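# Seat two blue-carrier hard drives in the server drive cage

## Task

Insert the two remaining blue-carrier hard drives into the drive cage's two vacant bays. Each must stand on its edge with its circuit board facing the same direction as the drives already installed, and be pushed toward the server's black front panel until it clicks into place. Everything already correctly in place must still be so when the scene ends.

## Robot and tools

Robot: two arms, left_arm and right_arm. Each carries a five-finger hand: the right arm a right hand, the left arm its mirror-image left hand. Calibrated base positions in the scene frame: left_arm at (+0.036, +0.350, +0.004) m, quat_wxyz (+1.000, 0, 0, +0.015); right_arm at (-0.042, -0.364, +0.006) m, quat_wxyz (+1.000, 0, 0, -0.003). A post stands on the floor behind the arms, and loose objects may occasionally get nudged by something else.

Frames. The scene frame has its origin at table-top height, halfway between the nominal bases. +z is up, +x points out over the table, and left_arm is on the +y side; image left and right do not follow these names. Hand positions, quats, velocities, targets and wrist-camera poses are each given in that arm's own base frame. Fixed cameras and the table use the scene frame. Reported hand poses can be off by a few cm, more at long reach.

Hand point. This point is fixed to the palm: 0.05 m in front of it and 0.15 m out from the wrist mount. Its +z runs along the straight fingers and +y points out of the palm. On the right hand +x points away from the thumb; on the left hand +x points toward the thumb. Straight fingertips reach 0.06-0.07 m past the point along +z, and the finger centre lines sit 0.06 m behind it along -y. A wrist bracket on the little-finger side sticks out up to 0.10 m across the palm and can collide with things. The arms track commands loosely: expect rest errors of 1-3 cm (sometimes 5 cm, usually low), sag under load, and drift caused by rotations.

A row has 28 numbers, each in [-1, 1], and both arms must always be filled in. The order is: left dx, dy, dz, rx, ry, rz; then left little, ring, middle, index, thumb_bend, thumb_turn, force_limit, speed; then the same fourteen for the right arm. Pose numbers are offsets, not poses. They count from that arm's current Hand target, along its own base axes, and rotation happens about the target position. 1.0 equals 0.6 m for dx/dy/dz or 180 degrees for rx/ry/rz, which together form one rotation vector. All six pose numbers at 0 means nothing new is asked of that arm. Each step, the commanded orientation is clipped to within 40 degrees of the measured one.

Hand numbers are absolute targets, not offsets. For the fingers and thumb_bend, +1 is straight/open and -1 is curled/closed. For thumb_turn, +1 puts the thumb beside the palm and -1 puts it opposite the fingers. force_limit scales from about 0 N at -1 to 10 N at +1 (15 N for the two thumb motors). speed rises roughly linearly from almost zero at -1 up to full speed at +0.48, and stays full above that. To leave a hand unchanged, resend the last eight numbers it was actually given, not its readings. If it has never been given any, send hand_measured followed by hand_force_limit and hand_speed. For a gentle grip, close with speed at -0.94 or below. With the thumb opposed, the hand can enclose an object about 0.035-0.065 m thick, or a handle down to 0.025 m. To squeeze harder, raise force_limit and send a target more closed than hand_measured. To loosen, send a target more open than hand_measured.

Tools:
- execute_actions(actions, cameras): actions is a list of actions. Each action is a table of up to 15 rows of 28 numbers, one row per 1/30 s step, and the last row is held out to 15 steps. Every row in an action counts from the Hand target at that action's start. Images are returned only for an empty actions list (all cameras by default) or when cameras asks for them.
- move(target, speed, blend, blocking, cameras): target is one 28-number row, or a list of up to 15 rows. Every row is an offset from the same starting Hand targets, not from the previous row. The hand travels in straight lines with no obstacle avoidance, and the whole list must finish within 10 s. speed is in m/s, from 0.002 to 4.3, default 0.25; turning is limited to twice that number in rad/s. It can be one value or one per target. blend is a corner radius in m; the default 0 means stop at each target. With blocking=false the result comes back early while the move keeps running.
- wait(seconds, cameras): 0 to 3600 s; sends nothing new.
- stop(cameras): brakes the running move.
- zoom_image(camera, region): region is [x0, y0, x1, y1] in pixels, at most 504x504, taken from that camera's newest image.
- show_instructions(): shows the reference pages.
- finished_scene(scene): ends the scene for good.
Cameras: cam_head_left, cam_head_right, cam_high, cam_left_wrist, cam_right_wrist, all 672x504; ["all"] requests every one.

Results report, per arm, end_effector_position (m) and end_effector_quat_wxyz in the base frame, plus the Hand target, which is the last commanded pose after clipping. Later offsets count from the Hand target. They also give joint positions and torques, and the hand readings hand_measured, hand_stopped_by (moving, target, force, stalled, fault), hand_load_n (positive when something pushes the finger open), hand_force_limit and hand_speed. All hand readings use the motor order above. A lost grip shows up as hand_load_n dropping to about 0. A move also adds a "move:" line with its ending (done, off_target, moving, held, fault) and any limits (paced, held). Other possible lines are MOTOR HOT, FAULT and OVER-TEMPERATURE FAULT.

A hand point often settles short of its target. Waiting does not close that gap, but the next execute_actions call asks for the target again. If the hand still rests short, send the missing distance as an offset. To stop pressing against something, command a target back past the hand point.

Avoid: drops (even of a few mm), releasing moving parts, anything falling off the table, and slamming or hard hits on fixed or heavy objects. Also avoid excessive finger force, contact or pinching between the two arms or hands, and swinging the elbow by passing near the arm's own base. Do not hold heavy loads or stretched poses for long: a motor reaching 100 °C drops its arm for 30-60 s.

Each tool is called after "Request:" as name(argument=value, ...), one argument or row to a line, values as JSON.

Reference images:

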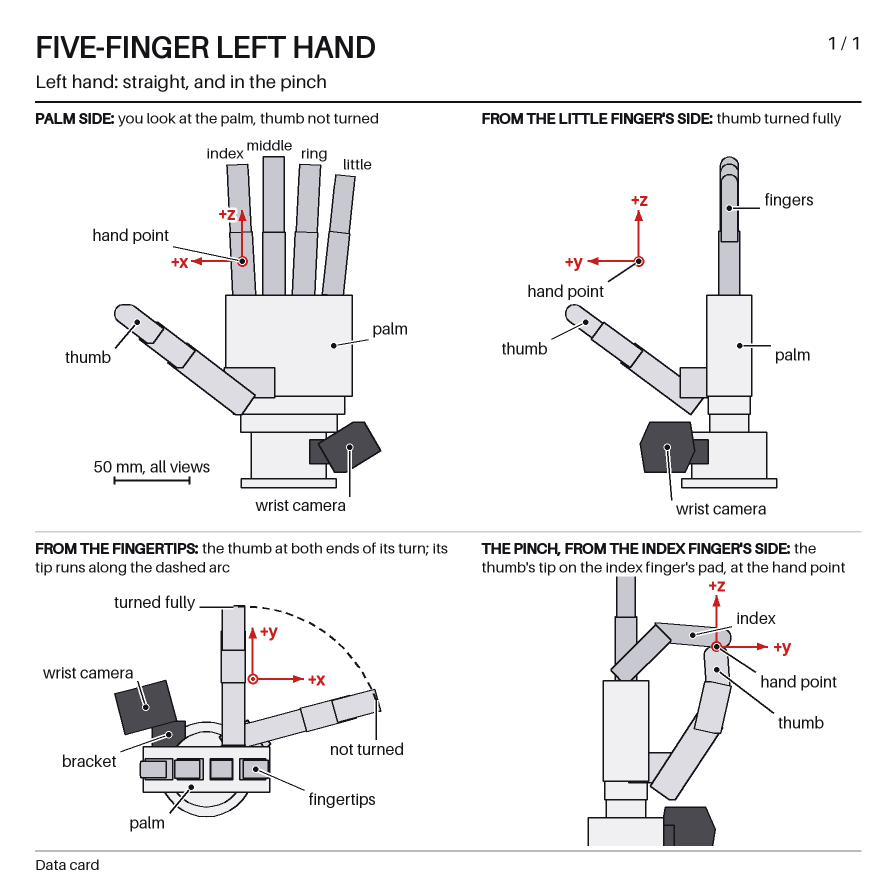

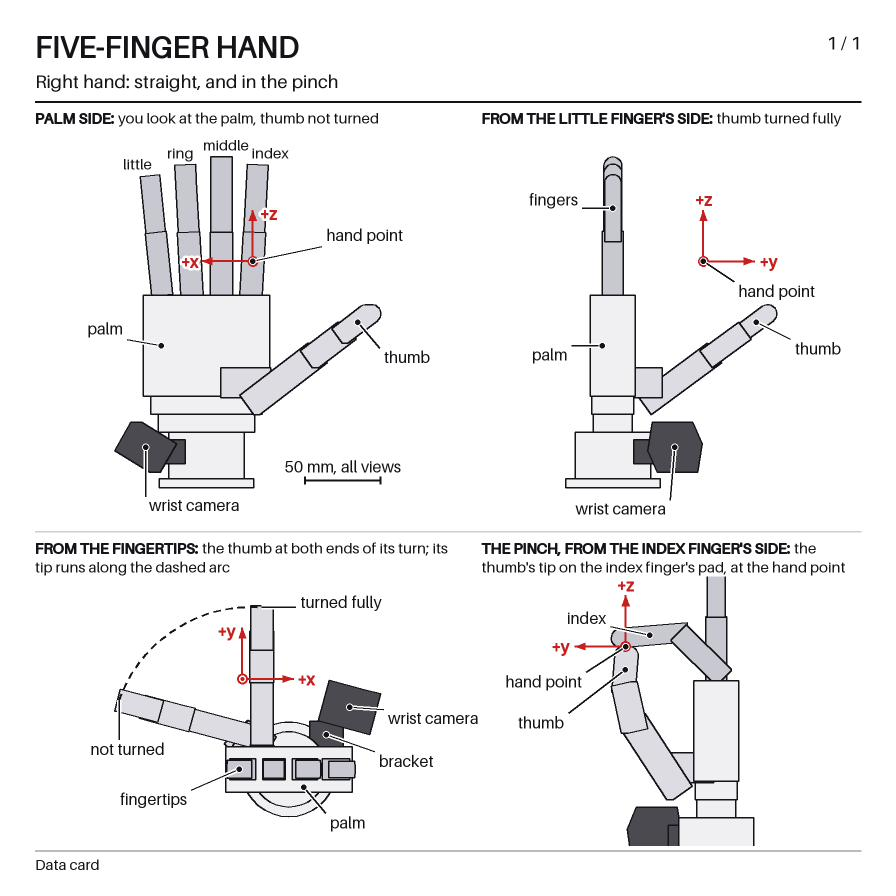

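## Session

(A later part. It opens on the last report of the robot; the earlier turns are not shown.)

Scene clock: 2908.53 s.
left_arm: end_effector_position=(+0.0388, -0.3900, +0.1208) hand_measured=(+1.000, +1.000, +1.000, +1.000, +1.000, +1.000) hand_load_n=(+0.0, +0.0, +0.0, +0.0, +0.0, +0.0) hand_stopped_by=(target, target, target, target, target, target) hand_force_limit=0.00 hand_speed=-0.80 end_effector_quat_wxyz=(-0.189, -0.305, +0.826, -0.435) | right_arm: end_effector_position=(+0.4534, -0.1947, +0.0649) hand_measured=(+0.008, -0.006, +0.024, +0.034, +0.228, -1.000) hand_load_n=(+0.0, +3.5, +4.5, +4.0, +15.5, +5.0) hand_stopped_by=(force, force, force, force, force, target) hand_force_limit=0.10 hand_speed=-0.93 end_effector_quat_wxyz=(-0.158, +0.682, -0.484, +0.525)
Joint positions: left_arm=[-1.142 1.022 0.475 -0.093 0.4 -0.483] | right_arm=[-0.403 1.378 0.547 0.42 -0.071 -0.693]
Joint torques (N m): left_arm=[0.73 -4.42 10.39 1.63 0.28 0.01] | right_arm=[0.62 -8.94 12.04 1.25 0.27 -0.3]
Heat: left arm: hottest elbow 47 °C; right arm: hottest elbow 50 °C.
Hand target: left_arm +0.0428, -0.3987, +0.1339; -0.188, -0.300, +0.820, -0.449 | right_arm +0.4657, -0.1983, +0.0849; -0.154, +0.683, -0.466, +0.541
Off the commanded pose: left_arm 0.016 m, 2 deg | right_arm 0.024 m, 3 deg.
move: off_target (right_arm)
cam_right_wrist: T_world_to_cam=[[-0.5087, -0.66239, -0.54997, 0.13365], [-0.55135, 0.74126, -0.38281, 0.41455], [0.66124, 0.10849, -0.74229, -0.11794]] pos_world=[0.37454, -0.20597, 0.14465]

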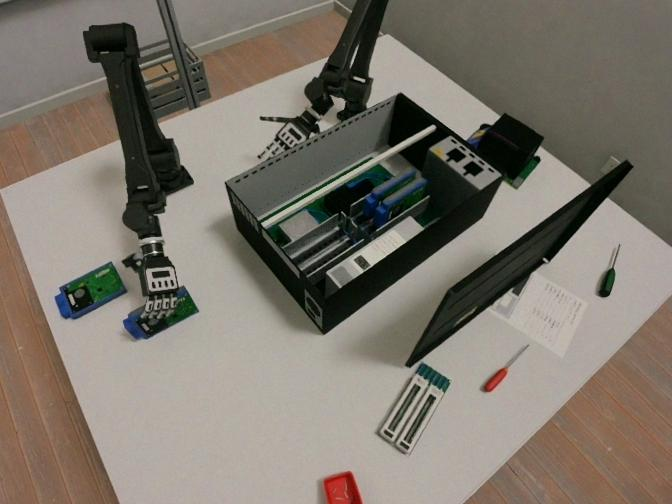

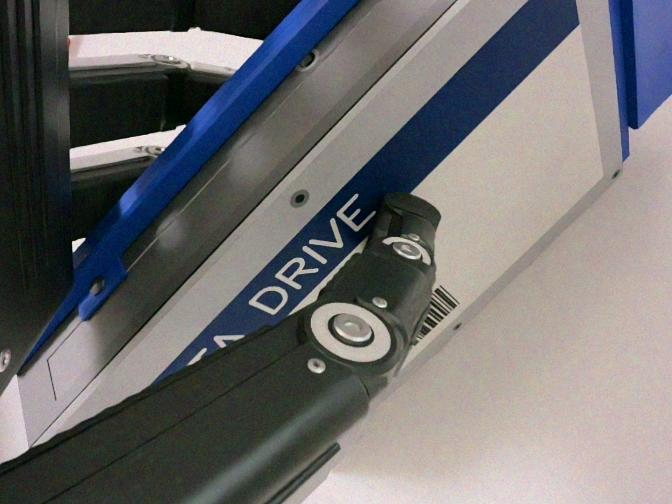

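Request:
move(
  target=[0,0,0,0,0,0,1,1,1,1,1,1,0,-0.8, -0.008,0.002,-0.01,0,0,0,-0.1,-0.3,-0.5,-0.5,0.1,-1,0.1,-0.93],
  speed=0.03,
)

Request:
execute_actions(
  actions=[
    [[0,0,0,0,0,0,1,1,1,1,1,1,0,-0.8, 0,0,0,0,0,0,0.15,0.15,0.15,0.15,0.35,-1,0.1,-0.93]],
    [[0,0,0,0,0,0,1,1,1,1,1,1,0,-0.8, 0,0,0,0,0,0,0.15,0.15,0.15,0.15,0.35,-1,0.1,-0.93]],
    [[0,0,0,0,0,0,1,1,1,1,1,1,0,-0.8, 0,0,0,0,0,0,0.15,0.15,0.15,0.15,0.35,-1,0.1,-0.93]],
    [[0,0,0,0,0,0,1,1,1,1,1,1,0,-0.8, 0,0,0,0,0,0,0.15,0.15,0.15,0.15,0.35,-1,0.1,-0.93]],
  ],
  cameras=["cam_high","cam_right_wrist"],
)

Request:
zoom_image(
  camera="cam_high",
  region=[100, 220, 220, 340],
)

Scene clock: 2991.07 s.
left_arm: end_effector_position=(+0.0388, -0.3900, +0.1208) hand_measured=(+1.000, +1.000, +1.000, +1.000, +1.000, +1.000) hand_load_n=(+0.0, +0.0, +0.0, +0.0, +0.0, -0.5) hand_stopped_by=(target, target, target, target, target, target) hand_force_limit=0.00 hand_speed=-0.80 end_effector_quat_wxyz=(-0.189, -0.305, +0.826, -0.435) | right_arm: end_effector_position=(+0.4534, -0.1947, +0.0649) hand_measured=(+0.008, -0.006, +0.024, +0.034, +0.228, -1.000) hand_load_n=(+0.0, +3.5, +4.5, +4.0, +15.5, +5.0) hand_stopped_by=(force, force, force, force, force, target) hand_force_limit=0.10 hand_speed=-0.93 end_effector_quat_wxyz=(-0.158, +0.682, -0.484, +0.525)
Joint positions: left_arm=[-1.142 1.022 0.475 -0.093 0.4 -0.483] | right_arm=[-0.403 1.378 0.547 0.42 -0.071 -0.693]
Joint torques (N m): left_arm=[0.67 -4.42 10.4 1.63 0.28 0.01] | right_arm=[0.91 -9.17 10.47 1.8 0.2 -0.32]
Heat: left arm: hottest elbow 47 °C; right arm: hottest elbow 50 °C.
Hand target: left_arm +0.0428, -0.3987, +0.1339; -0.188, -0.300, +0.820, -0.449 | right_arm +0.4609, -0.1971, +0.0789; -0.154, +0.683, -0.466, +0.541
Off the commanded pose: left_arm 0.016 m, 2 deg | right_arm 0.016 m, 3 deg.
move: off_target (right_arm)

Scene clock: 2993.27 s.
left_arm: end_effector_position=(+0.0388, -0.3900, +0.1208) hand_measured=(+1.000, +1.000, +1.000, +1.000, +1.000, +1.000) hand_load_n=(+0.0, +0.0, +0.0, +0.0, +0.0, +0.0) hand_stopped_by=(target, target, target, target, target, target) hand_force_limit=0.00 hand_speed=-0.80 end_effector_quat_wxyz=(-0.189, -0.305, +0.826, -0.435) | right_arm: end_effector_position=(+0.4531, -0.1959, +0.0653) hand_measured=(+0.150, +0.150, +0.150, +0.150, +0.350, -1.000) hand_load_n=(+0.0, +0.0, +0.0, +0.0, +1.0, +0.0) hand_stopped_by=(target, target, target, target, target, target) hand_force_limit=0.10 hand_speed=-0.93 end_effector_quat_wxyz=(-0.154, +0.685, -0.480, +0.527)
Joint positions: left_arm=[-1.142 1.022 0.475 -0.093 0.4 -0.483] | right_arm=[-0.403 1.378 0.547 0.42 -0.07 -0.707]
Joint torques (N m): left_arm=[0.67 -4.42 10.37 1.65 0.28 0] | right_arm=[1.55 -9.93 10.33 2.06 0.07 -0.19]
Heat: left arm: hottest elbow 47 °C; right arm: hottest elbow 50 °C.
Hand target: left_arm +0.0428, -0.3987, +0.1339; -0.188, -0.300, +0.820, -0.449 | right_arm +0.4609, -0.1971, +0.0790; -0.154, +0.683, -0.466, +0.541
Off the commanded pose: left_arm 0.016 m, 2 deg | right_arm 0.016 m, 2 deg.
Step readings (end_effector_position of left_arm | right_arm):
0: (+0.0388, -0.3900, +0.1208) | (+0.4534, -0.1947, +0.0649)
1: (+0.0388, -0.3900, +0.1208) | (+0.4534, -0.1947, +0.0649)
2: (+0.0388, -0.3900, +0.1208) | (+0.4534, -0.1947, +0.0649)
4: (+0.0388, -0.3900, +0.1208) | (+0.4534, -0.1948, +0.0649)
8: (+0.0388, -0.3900, +0.1208) | (+0.4534, -0.1950, +0.0651)
15: (+0.0388, -0.3900, +0.1208) | (+0.4532, -0.1956, +0.0652)
16: (+0.0388, -0.3900, +0.1208) | (+0.4531, -0.1956, +0.0652)
17: (+0.0388, -0.3900, +0.1208) | (+0.4531, -0.1956, +0.0652)
19: (+0.0388, -0.3900, +0.1208) | (+0.4531, -0.1957, +0.0652)
23: (+0.0388, -0.3900, +0.1208) | (+0.4531, -0.1958, +0.0652)
30: (+0.0388, -0.3900, +0.1208) | (+0.4531, -0.1959, +0.0653)
31: (+0.0388, -0.3900, +0.1208) | (+0.4531, -0.1959, +0.0653)
32: (+0.0388, -0.3900, +0.1208) | (+0.4531, -0.1959, +0.0653)
34: (+0.0388, -0.3900, +0.1208) | (+0.4531, -0.1959, +0.0653)
38: (+0.0388, -0.3900, +0.1208) | (+0.4531, -0.1959, +0.0653)
45: (+0.0388, -0.3900, +0.1208) | (+0.4531, -0.1959, +0.0653)
46: (+0.0388, -0.3900, +0.1208) | (+0.4531, -0.1959, +0.0653)
47: (+0.0388, -0.3900, +0.1208) | (+0.4531, -0.1959, +0.0653)
49: (+0.0388, -0.3900, +0.1208) | (+0.4531, -0.1959, +0.0653)
53: (+0.0388, -0.3900, +0.1208) | (+0.4531, -0.1959, +0.0653)
60: (+0.0388, -0.3900, +0.1208) | (+0.4531, -0.1959, +0.0653)
cam_right_wrist: T_world_to_cam=[[-0.50811, -0.67136, -0.53954, 0.13015], [-0.55585, 0.73412, -0.39001, 0.41648], [0.65792, 0.10173, -0.74618, -0.11688]] pos_world=[0.37453, -0.20648, 0.14544]

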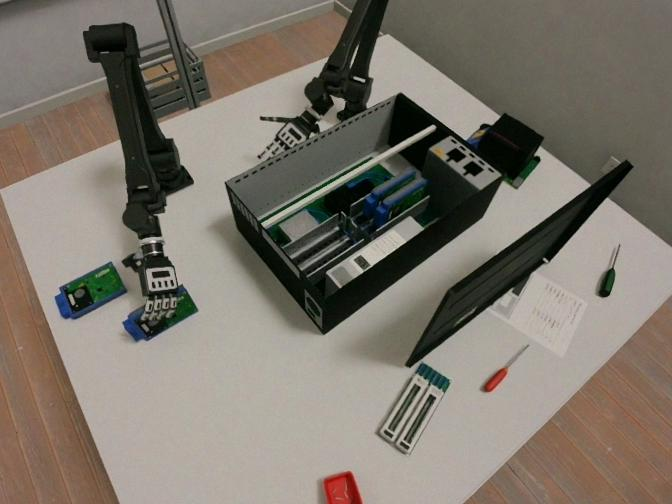

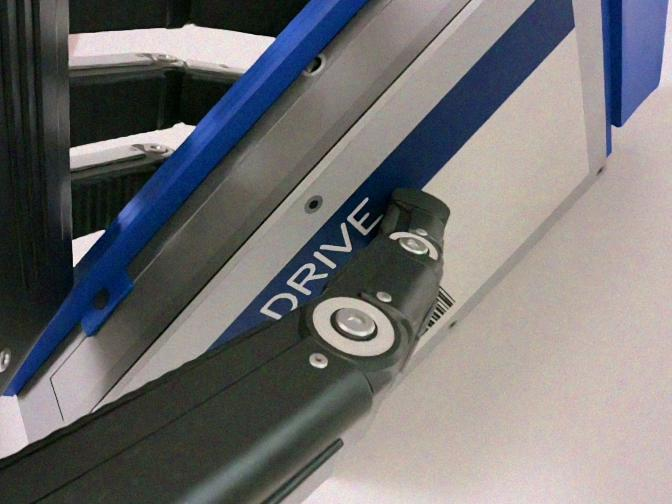

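Scaled by 4.200 from the camera's image (finer frame: 960x720).

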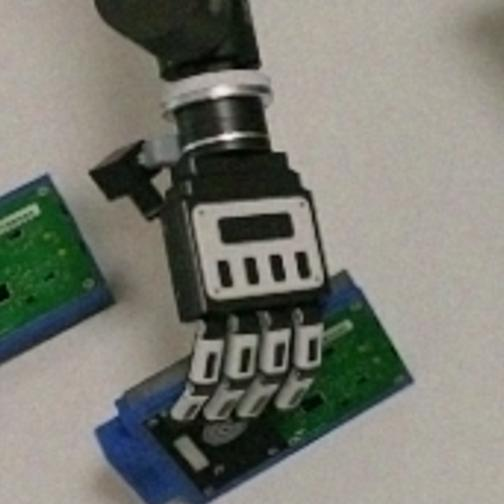

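Request:
execute_actions(
  actions=[
    [[0,0,0,0,0,0,1,1,1,1,1,1,0,-0.8, 0,0,0,0,0,0,0.7,0.7,0.7,0.7,0.9,-1,0.1,-0.8]],
    [[0,0,0,0,0,0,1,1,1,1,1,1,0,-0.8, 0,0,0,0,0,0,0.7,0.7,0.7,0.7,0.9,-1,0.1,-0.8]],
    [[0,0,0,0,0,0,1,1,1,1,1,1,0,-0.8, 0,0,0,0,0,0,0.7,0.7,0.7,0.7,0.9,-1,0.1,-0.8]],
    [[0,0,0,0,0,0,1,1,1,1,1,1,0,-0.8, 0,0,0,0,0,0,0.7,0.7,0.7,0.7,0.9,-1,0.1,-0.8]],
  ],
  cameras=["cam_high","cam_right_wrist"],
)

Request:
zoom_image(
  camera="cam_high",
  region=[100, 220, 220, 340],
)

Scene clock: 3008.80 s.
left_arm: end_effector_position=(+0.0388, -0.3900, +0.1208) hand_measured=(+1.000, +1.000, +1.000, +1.000, +1.000, +1.000) hand_load_n=(+0.0, -0.5, +0.0, +0.0, +0.0, +0.0) hand_stopped_by=(target, target, target, target, target, target) hand_force_limit=0.00 hand_speed=-0.80 end_effector_quat_wxyz=(-0.189, -0.305, +0.826, -0.435) | right_arm: end_effector_position=(+0.4530, -0.1960, +0.0653) hand_measured=(+0.700, +0.700, +0.700, +0.700, +0.900, -1.000) hand_load_n=(+0.5, +0.0, +0.0, +0.0, +0.0, +0.0) hand_stopped_by=(target, target, target, target, target, target) hand_force_limit=0.10 hand_speed=-0.80 end_effector_quat_wxyz=(-0.153, +0.685, -0.479, +0.527)
Joint positions: left_arm=[-1.142 1.022 0.475 -0.093 0.4 -0.483] | right_arm=[-0.403 1.378 0.547 0.42 -0.07 -0.708]
Joint torques (N m): left_arm=[0.73 -4.48 10.39 1.63 0.28 0.01] | right_arm=[1.14 -8.29 10.36 2.02 0.05 -0.12]
Heat: left arm: hottest elbow 47 °C; right arm: hottest elbow 49 °C.
Hand target: left_arm +0.0428, -0.3987, +0.1339; -0.188, -0.300, +0.820, -0.449 | right_arm +0.4609, -0.1971, +0.0790; -0.153, +0.683, -0.466, +0.541
Off the commanded pose: left_arm 0.016 m, 2 deg | right_arm 0.016 m, 2 deg.
Step readings (end_effector_position of left_arm | right_arm):
0: (+0.0388, -0.3900, +0.1208) | (+0.4531, -0.1959, +0.0653)
1: (+0.0388, -0.3900, +0.1208) | (+0.4531, -0.1959, +0.0653)
2: (+0.0388, -0.3900, +0.1208) | (+0.4531, -0.1959, +0.0653)
4: (+0.0388, -0.3900, +0.1208) | (+0.4531, -0.1959, +0.0653)
8: (+0.0388, -0.3900, +0.1208) | (+0.4531, -0.1959, +0.0653)
15: (+0.0388, -0.3900, +0.1208) | (+0.4530, -0.1960, +0.0653)
16: (+0.0388, -0.3900, +0.1208) | (+0.4530, -0.1960, +0.0653)
17: (+0.0388, -0.3900, +0.1208) | (+0.4530, -0.1960, +0.0653)
19: (+0.0388, -0.3900, +0.1208) | (+0.4530, -0.1960, +0.0653)
23: (+0.0388, -0.3900, +0.1208) | (+0.4530, -0.1960, +0.0653)
30: (+0.0388, -0.3900, +0.1208) | (+0.4530, -0.1960, +0.0653)
31: (+0.0388, -0.3900, +0.1208) | (+0.4530, -0.1960, +0.0653)
32: (+0.0388, -0.3900, +0.1208) | (+0.4530, -0.1960, +0.0653)
34: (+0.0388, -0.3900, +0.1208) | (+0.4530, -0.1960, +0.0653)
38: (+0.0388, -0.3900, +0.1208) | (+0.4530, -0.1960, +0.0653)
45: (+0.0388, -0.3900, +0.1208) | (+0.4530, -0.1960, +0.0653)
46: (+0.0388, -0.3900, +0.1208) | (+0.4530, -0.1960, +0.0653)
47: (+0.0388, -0.3900, +0.1208) | (+0.4530, -0.1960, +0.0653)
49: (+0.0388, -0.3900, +0.1208) | (+0.4530, -0.1960, +0.0653)
53: (+0.0388, -0.3900, +0.1208) | (+0.4530, -0.1960, +0.0653)
60: (+0.0388, -0.3900, +0.1208) | (+0.4530, -0.1960, +0.0653)
cam_right_wrist: T_world_to_cam=[[-0.5079, -0.6726, -0.53818, 0.12966], [-0.55661, 0.73307, -0.39089, 0.41672], [0.65744, 0.10103, -0.7467, -0.1167]] pos_world=[0.37453, -0.20648, 0.14553]

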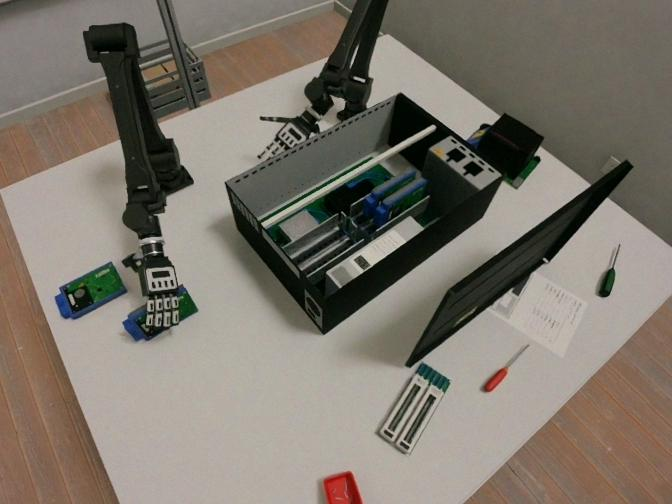

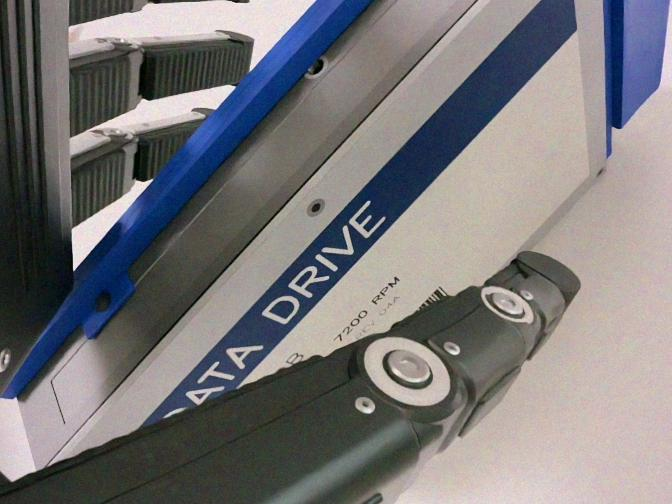

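Scaled by 4.200 from the camera's image (finer frame: 960x720).

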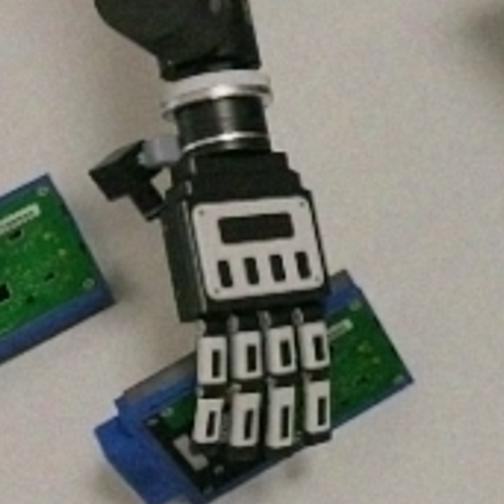

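Request:
move(
  target=[0,0,0,0,0,0,1,1,1,1,1,1,0,-0.8, -0.005,0,0.2,0,0,0,0.7,0.7,0.7,0.7,0.9,-1,0.1,-0.8],
  speed=0.1,
  cameras=["cam_high","cam_right_wrist"],
)

Request:
zoom_image(
  camera="cam_high",
  region=[100, 220, 220, 340],
)

Scene clock: 3023.30 s.
left_arm: end_effector_position=(+0.0388, -0.3900, +0.1208) hand_measured=(+1.000, +1.000, +1.000, +1.000, +1.000, +1.000) hand_load_n=(+0.0, +0.0, +0.0, +0.0, +0.0, +0.0) hand_stopped_by=(target, target, target, target, target, target) hand_force_limit=0.00 hand_speed=-0.80 end_effector_quat_wxyz=(-0.189, -0.305, +0.826, -0.435) | right_arm: end_effector_position=(+0.4390, -0.1908, +0.1623) hand_measured=(+0.700, +0.700, +0.700, +0.700, +0.900, -1.000) hand_load_n=(+0.0, +0.0, +0.0, +0.0, +0.0, +0.0) hand_stopped_by=(target, target, target, target, target, target) hand_force_limit=0.10 hand_speed=-0.80 end_effector_quat_wxyz=(-0.150, +0.691, -0.484, +0.516)
Joint positions: left_arm=[-1.142 1.022 0.475 -0.093 0.4 -0.483] | right_arm=[-0.404 1.121 0.674 0.01 -0.068 -0.709]
Joint torques (N m): left_arm=[0.73 -4.42 10.4 1.65 0.28 0.01] | right_arm=[0.67 -6.18 17.28 1.32 -0.12 -0.18]
Heat: left arm: hottest elbow 47 °C; right arm: hottest elbow 49 °C.
Hand target: left_arm +0.0428, -0.3987, +0.1339; -0.188, -0.300, +0.820, -0.449 | right_arm +0.4578, -0.1971, +0.1989; -0.153, +0.683, -0.466, +0.541
Off the commanded pose: left_arm 0.016 m, 2 deg | right_arm 0.042 m, 4 deg.
move: off_target (right_arm)
cam_right_wrist: T_world_to_cam=[[-0.52251, -0.66676, -0.53143, 0.1847], [-0.56479, 0.73759, -0.3701, 0.4441], [0.63874, 0.10676, -0.76198, -0.02375]] pos_world=[0.3625, -0.20187, 0.24442]

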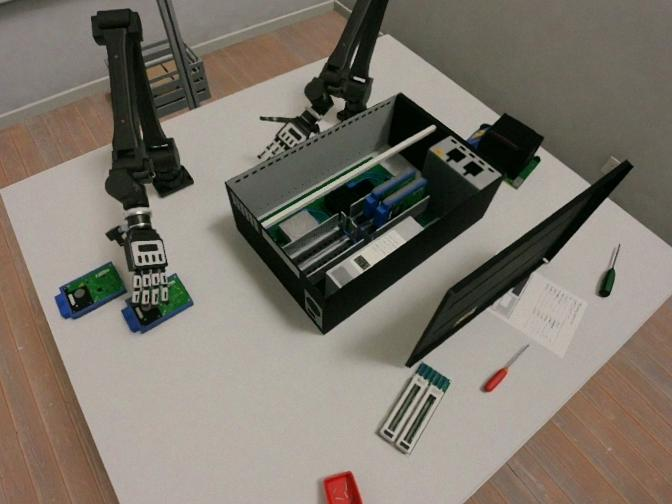

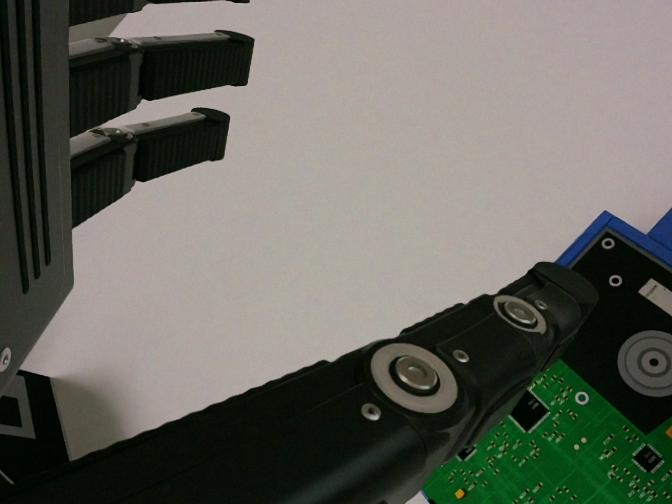

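Scaled by 4.200 from the camera's image (finer frame: 960x720).

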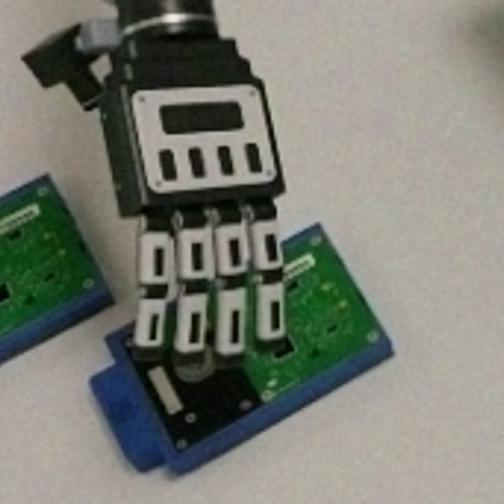

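Request:
move(
  target=[0,0,0,0,0,0,1,1,1,1,1,1,0,-0.8, -0.213,-0.338,-0.02,0.2034,0.026,-0.0019,-0.5,-0.5,-0.5,0.65,0.8,-0.85,0.1,-0.3],
  speed=0.2,
  cameras=["cam_high","cam_right_wrist","cam_head_right"],
)

Request:
zoom_image(
  camera="cam_high",
  region=[100, 220, 220, 340],
)

Scene clock: 3114.33 s.
left_arm: end_effector_position=(+0.0388, -0.3900, +0.1208) hand_measured=(+1.000, +1.000, +1.000, +1.000, +1.000, +1.000) hand_load_n=(+0.0, +0.0, +0.0, +0.0, +0.0, -0.5) hand_stopped_by=(target, target, target, target, target, target) hand_force_limit=0.00 hand_speed=-0.80 end_effector_quat_wxyz=(-0.189, -0.305, +0.826, -0.435) | right_arm: end_effector_position=(+0.3212, -0.3814, +0.1676) hand_measured=(-0.500, -0.500, -0.500, +0.650, +0.800, -0.850) hand_load_n=(+0.5, +0.0, +0.0, +0.0, +0.0, +0.0) hand_stopped_by=(target, target, target, target, target, target) hand_force_limit=0.10 hand_speed=-0.30 end_effector_quat_wxyz=(-0.347, +0.611, -0.635, +0.321)
Joint positions: left_arm=[-1.142 1.022 0.475 -0.093 0.4 -0.483] | right_arm=[-1.138 1.496 1.16 -0.691 -0.867 -0.844]
Joint torques (N m): left_arm=[0.67 -4.48 10.39 1.63 0.28 0.01] | right_arm=[1.44 -10.75 16.75 0.68 -0.63 -0.12]
Motor temperatures (°C): left_arm=[27 31 47 31 30 30] | right_arm=[29 34 55 28 29 30]
Heat: left arm: hottest elbow 47 °C; right arm: hottest elbow 55 °C.
Hand target: left_arm +0.0428, -0.3987, +0.1339; -0.188, -0.300, +0.820, -0.449 | right_arm +0.3301, -0.4000, +0.1869; -0.340, +0.620, -0.620, +0.340
Off the commanded pose: left_arm 0.016 m, 2 deg | right_arm 0.028 m, 3 deg.
move: off_target (right_arm)
cam_right_wrist: T_world_to_cam=[[-0.56332, -0.20215, -0.80113, 0.2343], [-0.54889, 0.81629, 0.17998, 0.4528], [0.61757, 0.54111, -0.57079, 0.2162]] pos_world=[0.247, -0.43924, 0.22962]
Images, in order (width x height): cam_head_right 672x504, cam_high 672x504, cam_right_wrist 672x504.

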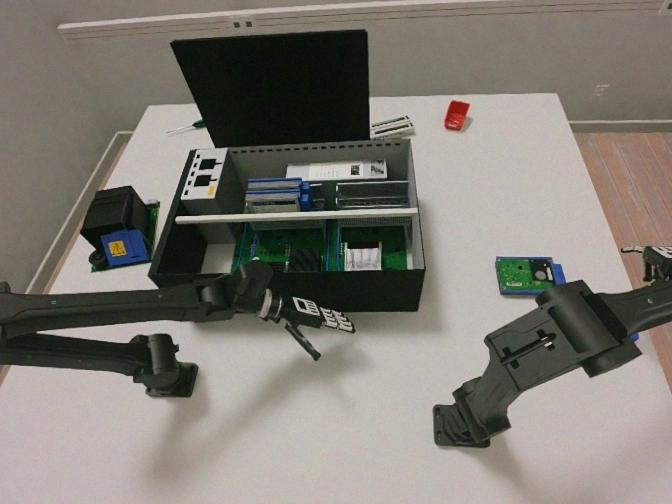

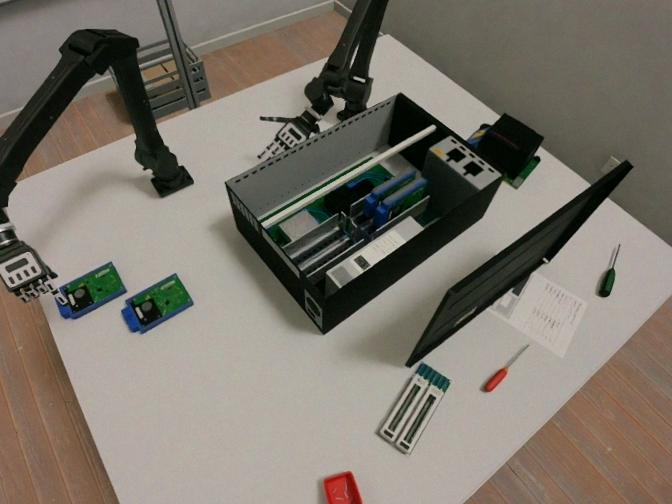

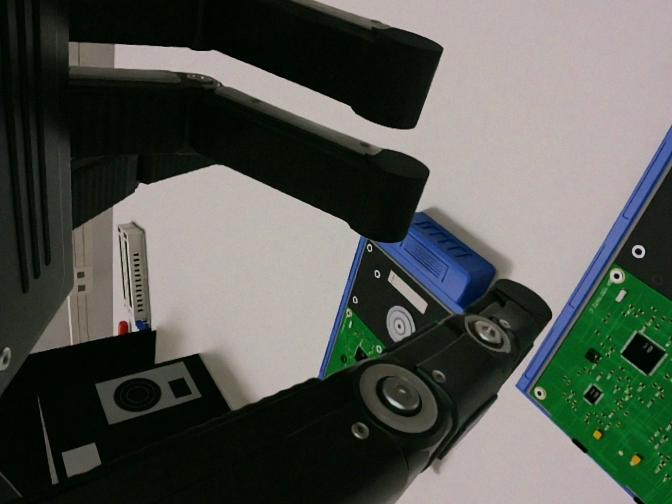

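Scaled by 4.200 from the camera's image (finer frame: 960x720).

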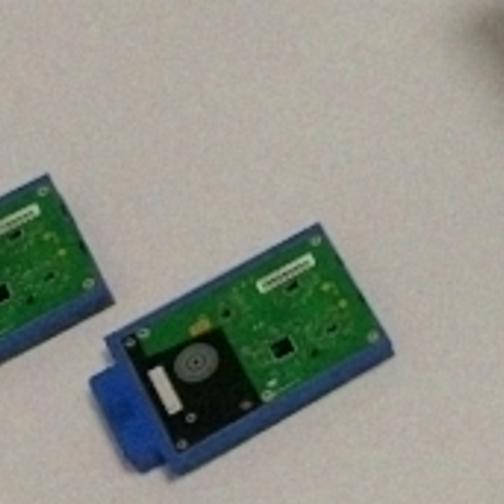

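Request:
move(
  target=[0,0,0,0,0,0,1,1,1,1,1,1,0,-0.8, 0.115,0.143,-0.12,0,0,0,-0.5,-0.5,-0.5,0.65,0.8,-0.85,0.1,-0.3],
  speed=0.15,
  cameras=["cam_high","cam_right_wrist"],
)

Scene clock: 3153.00 s.
left_arm: end_effector_position=(+0.0388, -0.3900, +0.1208) hand_measured=(+1.000, +1.000, +1.000, +1.000, +1.000, +1.000) hand_load_n=(+0.0, +0.0, -0.5, +0.0, +0.0, +0.0) hand_stopped_by=(target, target, target, target, target, target) hand_force_limit=0.00 hand_speed=-0.80 end_effector_quat_wxyz=(-0.189, -0.305, +0.826, -0.435) | right_arm: end_effector_position=(+0.3981, -0.3166, +0.1096) hand_measured=(-0.500, -0.500, -0.500, +0.650, +0.800, -0.850) hand_load_n=(+0.0, +0.0, +0.0, +0.0, +0.0, +0.0) hand_stopped_by=(target, target, target, target, target, target) hand_force_limit=0.10 hand_speed=-0.30 end_effector_quat_wxyz=(-0.339, +0.623, -0.621, +0.333)
Joint positions: left_arm=[-1.142 1.022 0.475 -0.093 0.4 -0.483] | right_arm=[-0.914 1.494 0.966 -0.298 -0.731 -0.621]
Joint torques (N m): left_arm=[0.73 -4.48 10.37 1.62 0.28 0.01] | right_arm=[0.97 -13.68 9.5 1.72 -0.24 0.19]
Motor temperatures (°C): left_arm=[27 31 47 31 30 30] | right_arm=[29 34 62 28 30 30]
Heat: left arm: hottest elbow 47 °C; right arm: hottest elbow 62 °C.
Hand target: left_arm +0.0428, -0.3987, +0.1339; -0.188, -0.300, +0.820, -0.449 | right_arm +0.3990, -0.3141, +0.1149; -0.340, +0.620, -0.620, +0.340
Off the commanded pose: left_arm 0.016 m, 2 deg | right_arm 0.006 m, 1 deg.
move: done
cam_right_wrist: T_world_to_cam=[[-0.55295, -0.24617, -0.79602, 0.22568], [-0.56568, 0.81235, 0.14173, 0.46222], [0.61175, 0.52867, -0.58844, 0.10083]] pos_world=[0.32458, -0.37323, 0.17347]

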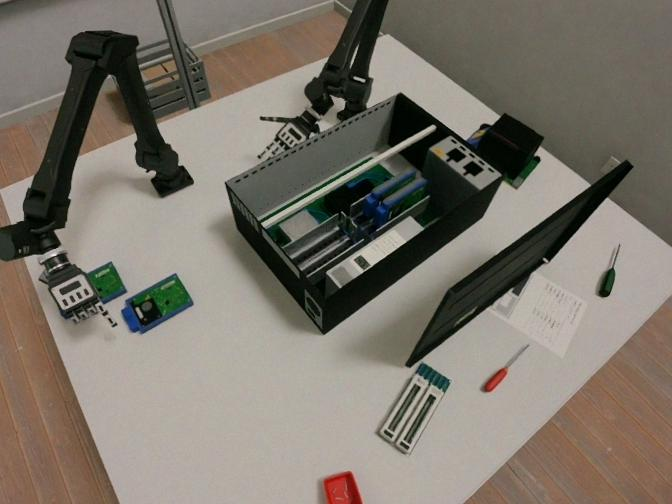

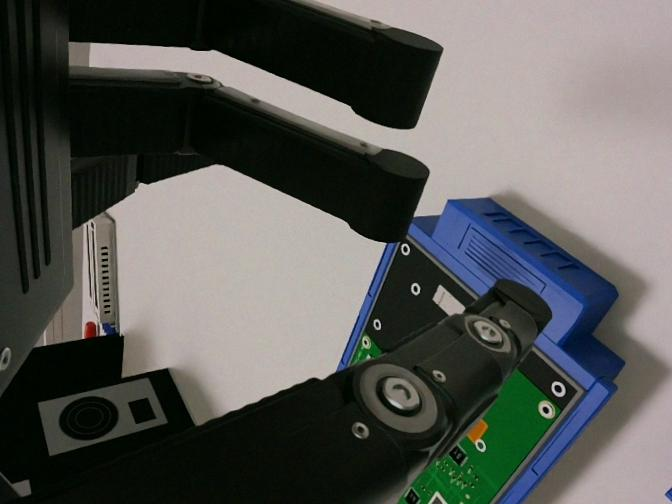

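Request:
zoom_image(
  camera="cam_right_wrist",
  region=[380, 170, 640, 400],
)

Scaled by 1.938 from the camera's image (finer frame: 960x720).

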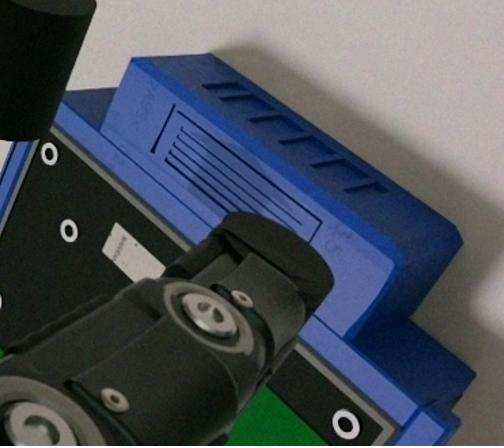

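Request:
move(
  target=[0,0,0,0,0,0,1,1,1,1,1,1,0,-0.8, -0.0097,0.0445,-0.06,0,0,0,-0.5,-0.5,-0.5,0.65,0.8,-0.85,0.1,-0.3],
  speed=0.08,
  cameras=["cam_right_wrist"],
)

Request:
zoom_image(
  camera="cam_right_wrist",
  region=[300, 140, 620, 400],
)

Scene clock: 3204.63 s.
left_arm: end_effector_position=(+0.0388, -0.3900, +0.1208) hand_measured=(+1.000, +1.000, +1.000, +1.000, +1.000, +1.000) hand_load_n=(+0.0, +0.0, +0.0, +0.0, -0.5, +0.0) hand_stopped_by=(target, target, target, target, target, target) hand_force_limit=0.00 hand_speed=-0.80 end_effector_quat_wxyz=(-0.189, -0.305, +0.826, -0.435) | right_arm: end_effector_position=(+0.3910, -0.2907, +0.0739) hand_measured=(-0.500, -0.500, -0.500, +0.650, +0.800, -0.850) hand_load_n=(+0.0, +0.0, +0.5, +0.0, +0.0, +0.0) hand_stopped_by=(target, target, target, target, target, target) hand_force_limit=0.10 hand_speed=-0.30 end_effector_quat_wxyz=(-0.338, +0.622, -0.622, +0.334)
Joint positions: left_arm=[-1.142 1.022 0.475 -0.093 0.4 -0.483] | right_arm=[-0.889 1.49 0.846 -0.165 -0.711 -0.593]
Joint torques (N m): left_arm=[0.62 -4.42 10.39 1.63 0.28 0.01] | right_arm=[2.02 -12.1 9.39 1.61 -0.2 0.17]
Motor temperatures (°C): left_arm=[27 31 47 31 30 30] | right_arm=[29 34 52 28 29 30]
Heat: left arm: hottest elbow 47 °C; right arm: hottest elbow 52 °C.
Hand target: left_arm +0.0428, -0.3987, +0.1339; -0.188, -0.300, +0.820, -0.449 | right_arm +0.3933, -0.2875, +0.0790; -0.340, +0.620, -0.620, +0.340
Off the commanded pose: left_arm 0.016 m, 2 deg | right_arm 0.006 m, 1 deg.
move: done
cam_right_wrist: T_world_to_cam=[[-0.55394, -0.24457, -0.79582, 0.20051], [-0.56284, 0.81437, 0.1415, 0.4417], [0.61348, 0.5263, -0.58877, 0.06911]] pos_world=[0.31728, -0.34704, 0.13776]

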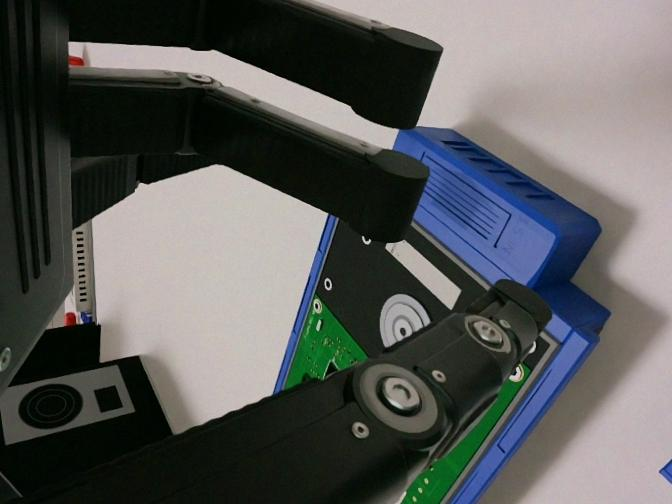

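Scaled by 1.575 from the camera's image (finer frame: 960x720).

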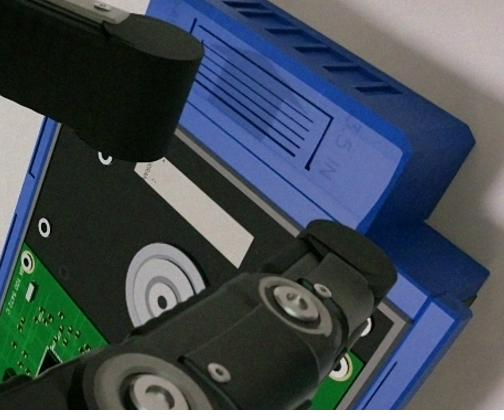

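Request:
move(
  target=[0,0,0,0,0,0,1,1,1,1,1,1,0,-0.8, -0.005,-0.002,-0.06,0,0,0,-0.5,-0.5,-0.5,0.65,0.8,-0.85,0.1,-0.3],
  speed=0.06,
  cameras=["cam_right_wrist"],
)

Scene clock: 3230.77 s.
left_arm: end_effector_position=(+0.0388, -0.3900, +0.1208) hand_measured=(+1.000, +1.000, +1.000, +1.000, +1.000, +1.000) hand_load_n=(+0.0, +0.0, +0.0, -0.5, +0.0, +0.0) hand_stopped_by=(target, target, target, target, target, target) hand_force_limit=0.00 hand_speed=-0.80 end_effector_quat_wxyz=(-0.189, -0.305, +0.826, -0.435) | right_arm: end_effector_position=(+0.3904, -0.2899, +0.0476) hand_measured=(-0.500, -0.500, -0.500, +0.650, +0.800, -0.850) hand_load_n=(+0.0, +0.0, +0.0, +0.0, +0.0, +0.0) hand_stopped_by=(target, target, target, target, target, target) hand_force_limit=0.10 hand_speed=-0.30 end_effector_quat_wxyz=(-0.338, +0.622, -0.618, +0.342)
Joint positions: left_arm=[-1.142 1.022 0.475 -0.093 0.4 -0.483] | right_arm=[-0.889 1.534 0.801 -0.058 -0.711 -0.593]
Joint torques (N m): left_arm=[0.73 -4.48 10.39 1.65 0.28 0.01] | right_arm=[0.56 -9.88 8.75 1.78 -0.38 0.16]
Heat: left arm: hottest elbow 47 °C; right arm: hottest elbow 51 °C.
Hand target: left_arm +0.0428, -0.3987, +0.1339; -0.188, -0.300, +0.820, -0.449 | right_arm +0.3902, -0.2886, +0.0428; -0.340, +0.620, -0.620, +0.340
Off the commanded pose: left_arm 0.016 m, 2 deg | right_arm 0.005 m, 0 deg.
move: done
cam_right_wrist: T_world_to_cam=[[-0.54522, -0.25505, -0.79855, 0.17312], [-0.56413, 0.81625, 0.12446, 0.4463], [0.62008, 0.51835, -0.58892, 0.04882]] pos_world=[0.31589, -0.34544, 0.11145]

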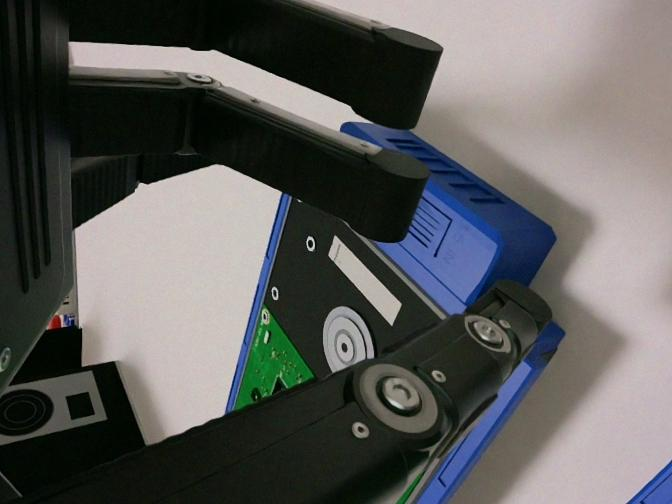

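Request:
move(
  target=[0,0,0,0,0,0,1,1,1,1,1,1,0,-0.8, -0.006,-0.002,-0.0513,0,0,0,-0.5,-0.5,-0.5,0.65,0.8,-0.85,0.1,-0.3],
  speed=0.04,
  cameras=["cam_right_wrist"],
)

Request:
zoom_image(
  camera="cam_right_wrist",
  region=[240, 80, 600, 360],
)

Scene clock: 3242.03 s.
left_arm: end_effector_position=(+0.0388, -0.3900, +0.1208) hand_measured=(+1.000, +1.000, +1.000, +1.000, +1.000, +1.000) hand_load_n=(+0.0, +0.0, +0.0, +0.0, +0.0, +0.0) hand_stopped_by=(target, target, target, target, target, target) hand_force_limit=0.00 hand_speed=-0.80 end_effector_quat_wxyz=(-0.189, -0.305, +0.826, -0.435) | right_arm: end_effector_position=(+0.3906, -0.2892, +0.0199) hand_measured=(-0.500, -0.500, -0.500, +0.650, +0.800, -0.850) hand_load_n=(+0.0, +0.0, +0.0, +0.0, +0.0, +0.0) hand_stopped_by=(target, target, target, target, target, target) hand_force_limit=0.10 hand_speed=-0.30 end_effector_quat_wxyz=(-0.340, +0.623, -0.616, +0.342)
Joint positions: left_arm=[-1.142 1.022 0.475 -0.093 0.4 -0.483] | right_arm=[-0.889 1.596 0.774 0.033 -0.718 -0.593]
Joint torques (N m): left_arm=[0.67 -4.48 10.37 1.65 0.28 0.01] | right_arm=[-0.56 -10.23 8.1 1.77 -0.32 0.03]
Heat: left arm: hottest elbow 47 °C; right arm: hottest elbow 51 °C.
Hand target: left_arm +0.0428, -0.3987, +0.1339; -0.188, -0.300, +0.820, -0.449 | right_arm +0.3866, -0.2899, +0.0121; -0.340, +0.620, -0.620, +0.340
Off the commanded pose: left_arm 0.016 m, 2 deg | right_arm 0.009 m, 1 deg.
move: done
cam_right_wrist: T_world_to_cam=[[-0.54064, -0.25597, -0.80137, 0.14937], [-0.56754, 0.81413, 0.12285, 0.45005], [0.62097, 0.52123, -0.58542, 0.03237]] pos_world=[0.31608, -0.34504, 0.08336]

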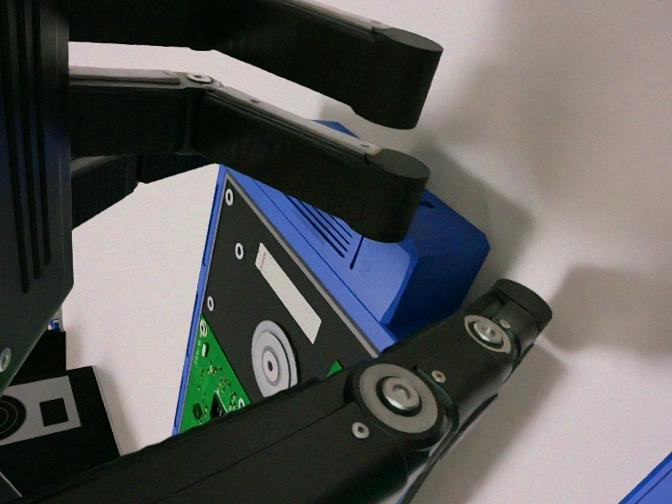

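Scaled by 1.400 from the camera's image (finer frame: 960x720).

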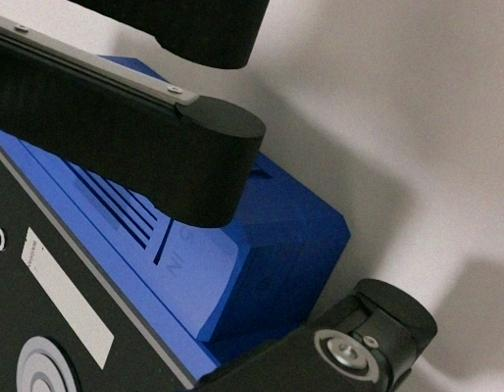

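Request:
move(
  target=[0,0,0,0,0,0,1,1,1,1,1,1,0,-0.8, -0.009,-0.007,-0.011,0,0,0,-0.5,-0.5,-0.5,0.65,0.8,-0.85,0.1,-0.3],
  speed=0.04,
  cameras=["cam_right_wrist"],
)

Scene clock: 3258.70 s.
left_arm: end_effector_position=(+0.0388, -0.3900, +0.1208) hand_measured=(+1.000, +1.000, +1.000, +1.000, +1.000, +1.000) hand_load_n=(+0.0, +0.0, +0.0, +0.0, +0.0, +0.0) hand_stopped_by=(target, target, target, target, target, target) hand_force_limit=0.00 hand_speed=-0.80 end_effector_quat_wxyz=(-0.189, -0.305, +0.826, -0.435) | right_arm: end_effector_position=(+0.3858, -0.2943, +0.0134) hand_measured=(-0.500, -0.500, -0.500, +0.650, +0.800, -0.850) hand_load_n=(+0.0, +0.0, +0.0, +0.0, +0.0, +0.0) hand_stopped_by=(target, target, target, target, target, target) hand_force_limit=0.10 hand_speed=-0.30 end_effector_quat_wxyz=(-0.341, +0.618, -0.622, +0.340)
Joint positions: left_arm=[-1.142 1.022 0.475 -0.093 0.4 -0.483] | right_arm=[-0.907 1.615 0.774 0.041 -0.727 -0.594]
Joint torques (N m): left_arm=[0.73 -4.48 10.4 1.63 0.29 0.01] | right_arm=[-0.5 -11.05 7.77 1.83 -0.46 -0.13]
Heat: left arm: hottest elbow 47 °C; right arm: hottest elbow 49 °C.
Hand target: left_arm +0.0428, -0.3987, +0.1339; -0.188, -0.300, +0.820, -0.449 | right_arm +0.3813, -0.2941, +0.0055; -0.340, +0.620, -0.620, +0.340
Off the commanded pose: left_arm 0.016 m, 2 deg | right_arm 0.009 m, 0 deg.
move: done
cam_right_wrist: T_world_to_cam=[[-0.54415, -0.24113, -0.80359, 0.14599], [-0.55867, 0.81871, 0.13264, 0.45018], [0.62592, 0.52112, -0.58022, 0.03219]] pos_world=[0.3108, -0.35014, 0.07628]

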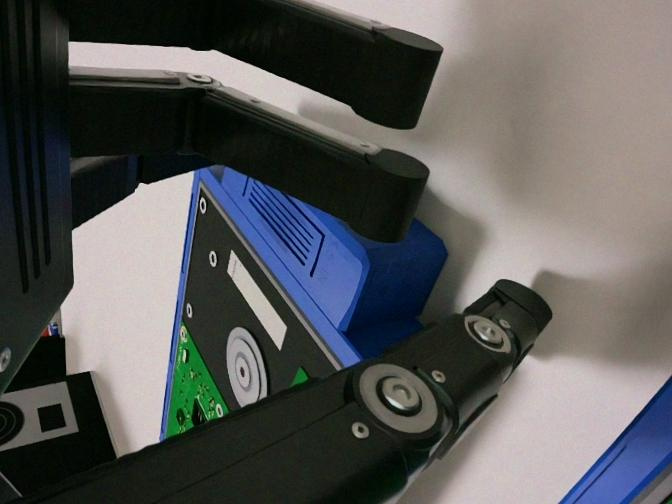

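Request:
execute_actions(
  actions=[
    [[0,0,0,0,0,0,1,1,1,1,1,1,0,-0.8, 0,0,0,0,0,0,-0.5,-0.5,-0.5,0.1,0.3,-0.85,-0.4,-0.92]],
    [[0,0,0,0,0,0,1,1,1,1,1,1,0,-0.8, 0,0,0,0,0,0,-0.5,-0.5,-0.5,0.1,0.3,-0.85,-0.4,-0.92]],
    [[0,0,0,0,0,0,1,1,1,1,1,1,0,-0.8, 0,0,0,0,0,0,-0.5,-0.5,-0.5,0.1,0.3,-0.85,-0.4,-0.92]],
    [[0,0,0,0,0,0,1,1,1,1,1,1,0,-0.8, 0,0,0,0,0,0,-0.5,-0.5,-0.5,0.1,0.3,-0.85,-0.4,-0.92]],
    [[0,0,0,0,0,0,1,1,1,1,1,1,0,-0.8, 0,0,0,0,0,0,-0.5,-0.5,-0.5,0.1,0.3,-0.85,-0.4,-0.92]],
    [[0,0,0,0,0,0,1,1,1,1,1,1,0,-0.8, 0,0,0,0,0,0,-0.5,-0.5,-0.5,0.1,0.3,-0.85,-0.4,-0.92]],
  ],
  cameras=["cam_right_wrist"],
)

Scene clock: 3277.43 s.
left_arm: end_effector_position=(+0.0388, -0.3900, +0.1208) hand_measured=(+1.000, +1.000, +1.000, +1.000, +1.000, +1.000) hand_load_n=(+0.0, +0.0, +0.0, +0.0, +0.0, +0.0) hand_stopped_by=(target, target, target, target, target, target) hand_force_limit=0.00 hand_speed=-0.80 end_effector_quat_wxyz=(-0.189, -0.305, +0.826, -0.435) | right_arm: end_effector_position=(+0.3873, -0.2952, +0.0148) hand_measured=(-0.500, -0.500, -0.500, +0.412, +0.654, -0.850) hand_load_n=(+0.0, +0.0, +0.0, +4.5, +4.5, +0.5) hand_stopped_by=(target, target, target, force, force, target) hand_force_limit=-0.40 hand_speed=-0.92 end_effector_quat_wxyz=(-0.343, +0.618, -0.618, +0.344)
Joint positions: left_arm=[-1.142 1.022 0.475 -0.093 0.4 -0.483] | right_arm=[-0.907 1.615 0.774 0.051 -0.731 -0.594]
Joint torques (N m): left_arm=[0.73 -4.48 10.39 1.62 0.28 0.01] | right_arm=[0.38 -10.99 7.73 1.39 -0.34 -0.12]
Heat: left arm: hottest elbow 47 °C; right arm: hottest elbow 48 °C.
Hand target: left_arm +0.0428, -0.3987, +0.1339; -0.188, -0.300, +0.820, -0.449 | right_arm +0.3812, -0.2940, +0.0055; -0.340, +0.620, -0.620, +0.340
Off the commanded pose: left_arm 0.016 m, 2 deg | right_arm 0.011 m, 1 deg.
Step readings (end_effector_position of left_arm | right_arm):
0: (+0.0388, -0.3900, +0.1208) | (+0.3858, -0.2943, +0.0135)
1: (+0.0388, -0.3900, +0.1208) | (+0.3858, -0.2943, +0.0135)
2: (+0.0388, -0.3900, +0.1208) | (+0.3858, -0.2943, +0.0135)
4: (+0.0388, -0.3900, +0.1208) | (+0.3858, -0.2943, +0.0135)
8: (+0.0388, -0.3900, +0.1208) | (+0.3858, -0.2943, +0.0135)
15: (+0.0388, -0.3900, +0.1208) | (+0.3864, -0.2948, +0.0139)
16: (+0.0388, -0.3900, +0.1208) | (+0.3865, -0.2949, +0.0140)
17: (+0.0388, -0.3900, +0.1208) | (+0.3866, -0.2950, +0.0141)
19: (+0.0388, -0.3900, +0.1208) | (+0.3868, -0.2949, +0.0143)
23: (+0.0388, -0.3900, +0.1208) | (+0.3872, -0.2952, +0.0148)
30: (+0.0388, -0.3900, +0.1208) | (+0.3873, -0.2952, +0.0148)
31: (+0.0388, -0.3900, +0.1208) | (+0.3873, -0.2952, +0.0148)
32: (+0.0388, -0.3900, +0.1208) | (+0.3873, -0.2952, +0.0148)
34: (+0.0388, -0.3900, +0.1208) | (+0.3873, -0.2952, +0.0148)
38: (+0.0388, -0.3900, +0.1208) | (+0.3873, -0.2952, +0.0148)
45: (+0.0388, -0.3900, +0.1208) | (+0.3873, -0.2952, +0.0148)
46: (+0.0388, -0.3900, +0.1208) | (+0.3873, -0.2952, +0.0148)
47: (+0.0388, -0.3900, +0.1208) | (+0.3873, -0.2952, +0.0148)
49: (+0.0388, -0.3900, +0.1208) | (+0.3873, -0.2952, +0.0148)
53: (+0.0388, -0.3900, +0.1208) | (+0.3873, -0.2952, +0.0148)
60: (+0.0388, -0.3900, +0.1208) | (+0.3873, -0.2952, +0.0148)
61: (+0.0388, -0.3900, +0.1208) | (+0.3873, -0.2952, +0.0148)
62: (+0.0388, -0.3900, +0.1208) | (+0.3873, -0.2952, +0.0148)
64: (+0.0388, -0.3900, +0.1208) | (+0.3873, -0.2952, +0.0148)
68: (+0.0388, -0.3900, +0.1208) | (+0.3873, -0.2952, +0.0148)
75: (+0.0388, -0.3900, +0.1208) | (+0.3873, -0.2952, +0.0148)
76: (+0.0388, -0.3900, +0.1208) | (+0.3873, -0.2952, +0.0148)
77: (+0.0388, -0.3900, +0.1208) | (+0.3873, -0.2952, +0.0148)
79: (+0.0388, -0.3900, +0.1208) | (+0.3873, -0.2952, +0.0148)
83: (+0.0388, -0.3900, +0.1208) | (+0.3873, -0.2952, +0.0148)
90: (+0.0388, -0.3900, +0.1208) | (+0.3873, -0.2952, +0.0148)
cam_right_wrist: T_world_to_cam=[[-0.53684, -0.24733, -0.80662, 0.14308], [-0.56215, 0.81778, 0.12339, 0.4527], [0.62912, 0.51968, -0.57805, 0.03083]] pos_world=[0.3119, -0.35084, 0.07738]

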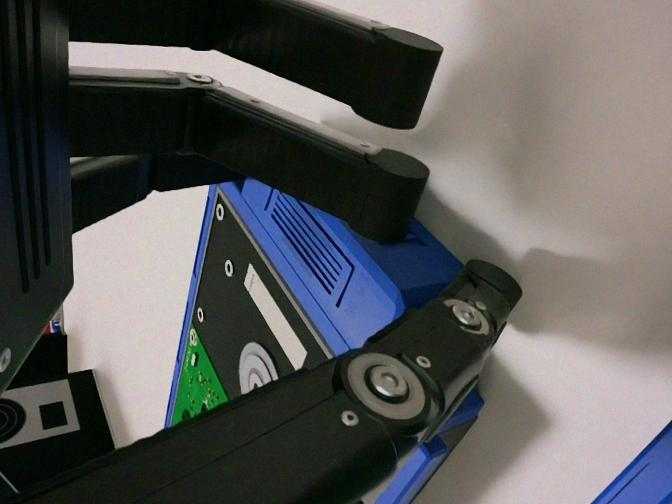

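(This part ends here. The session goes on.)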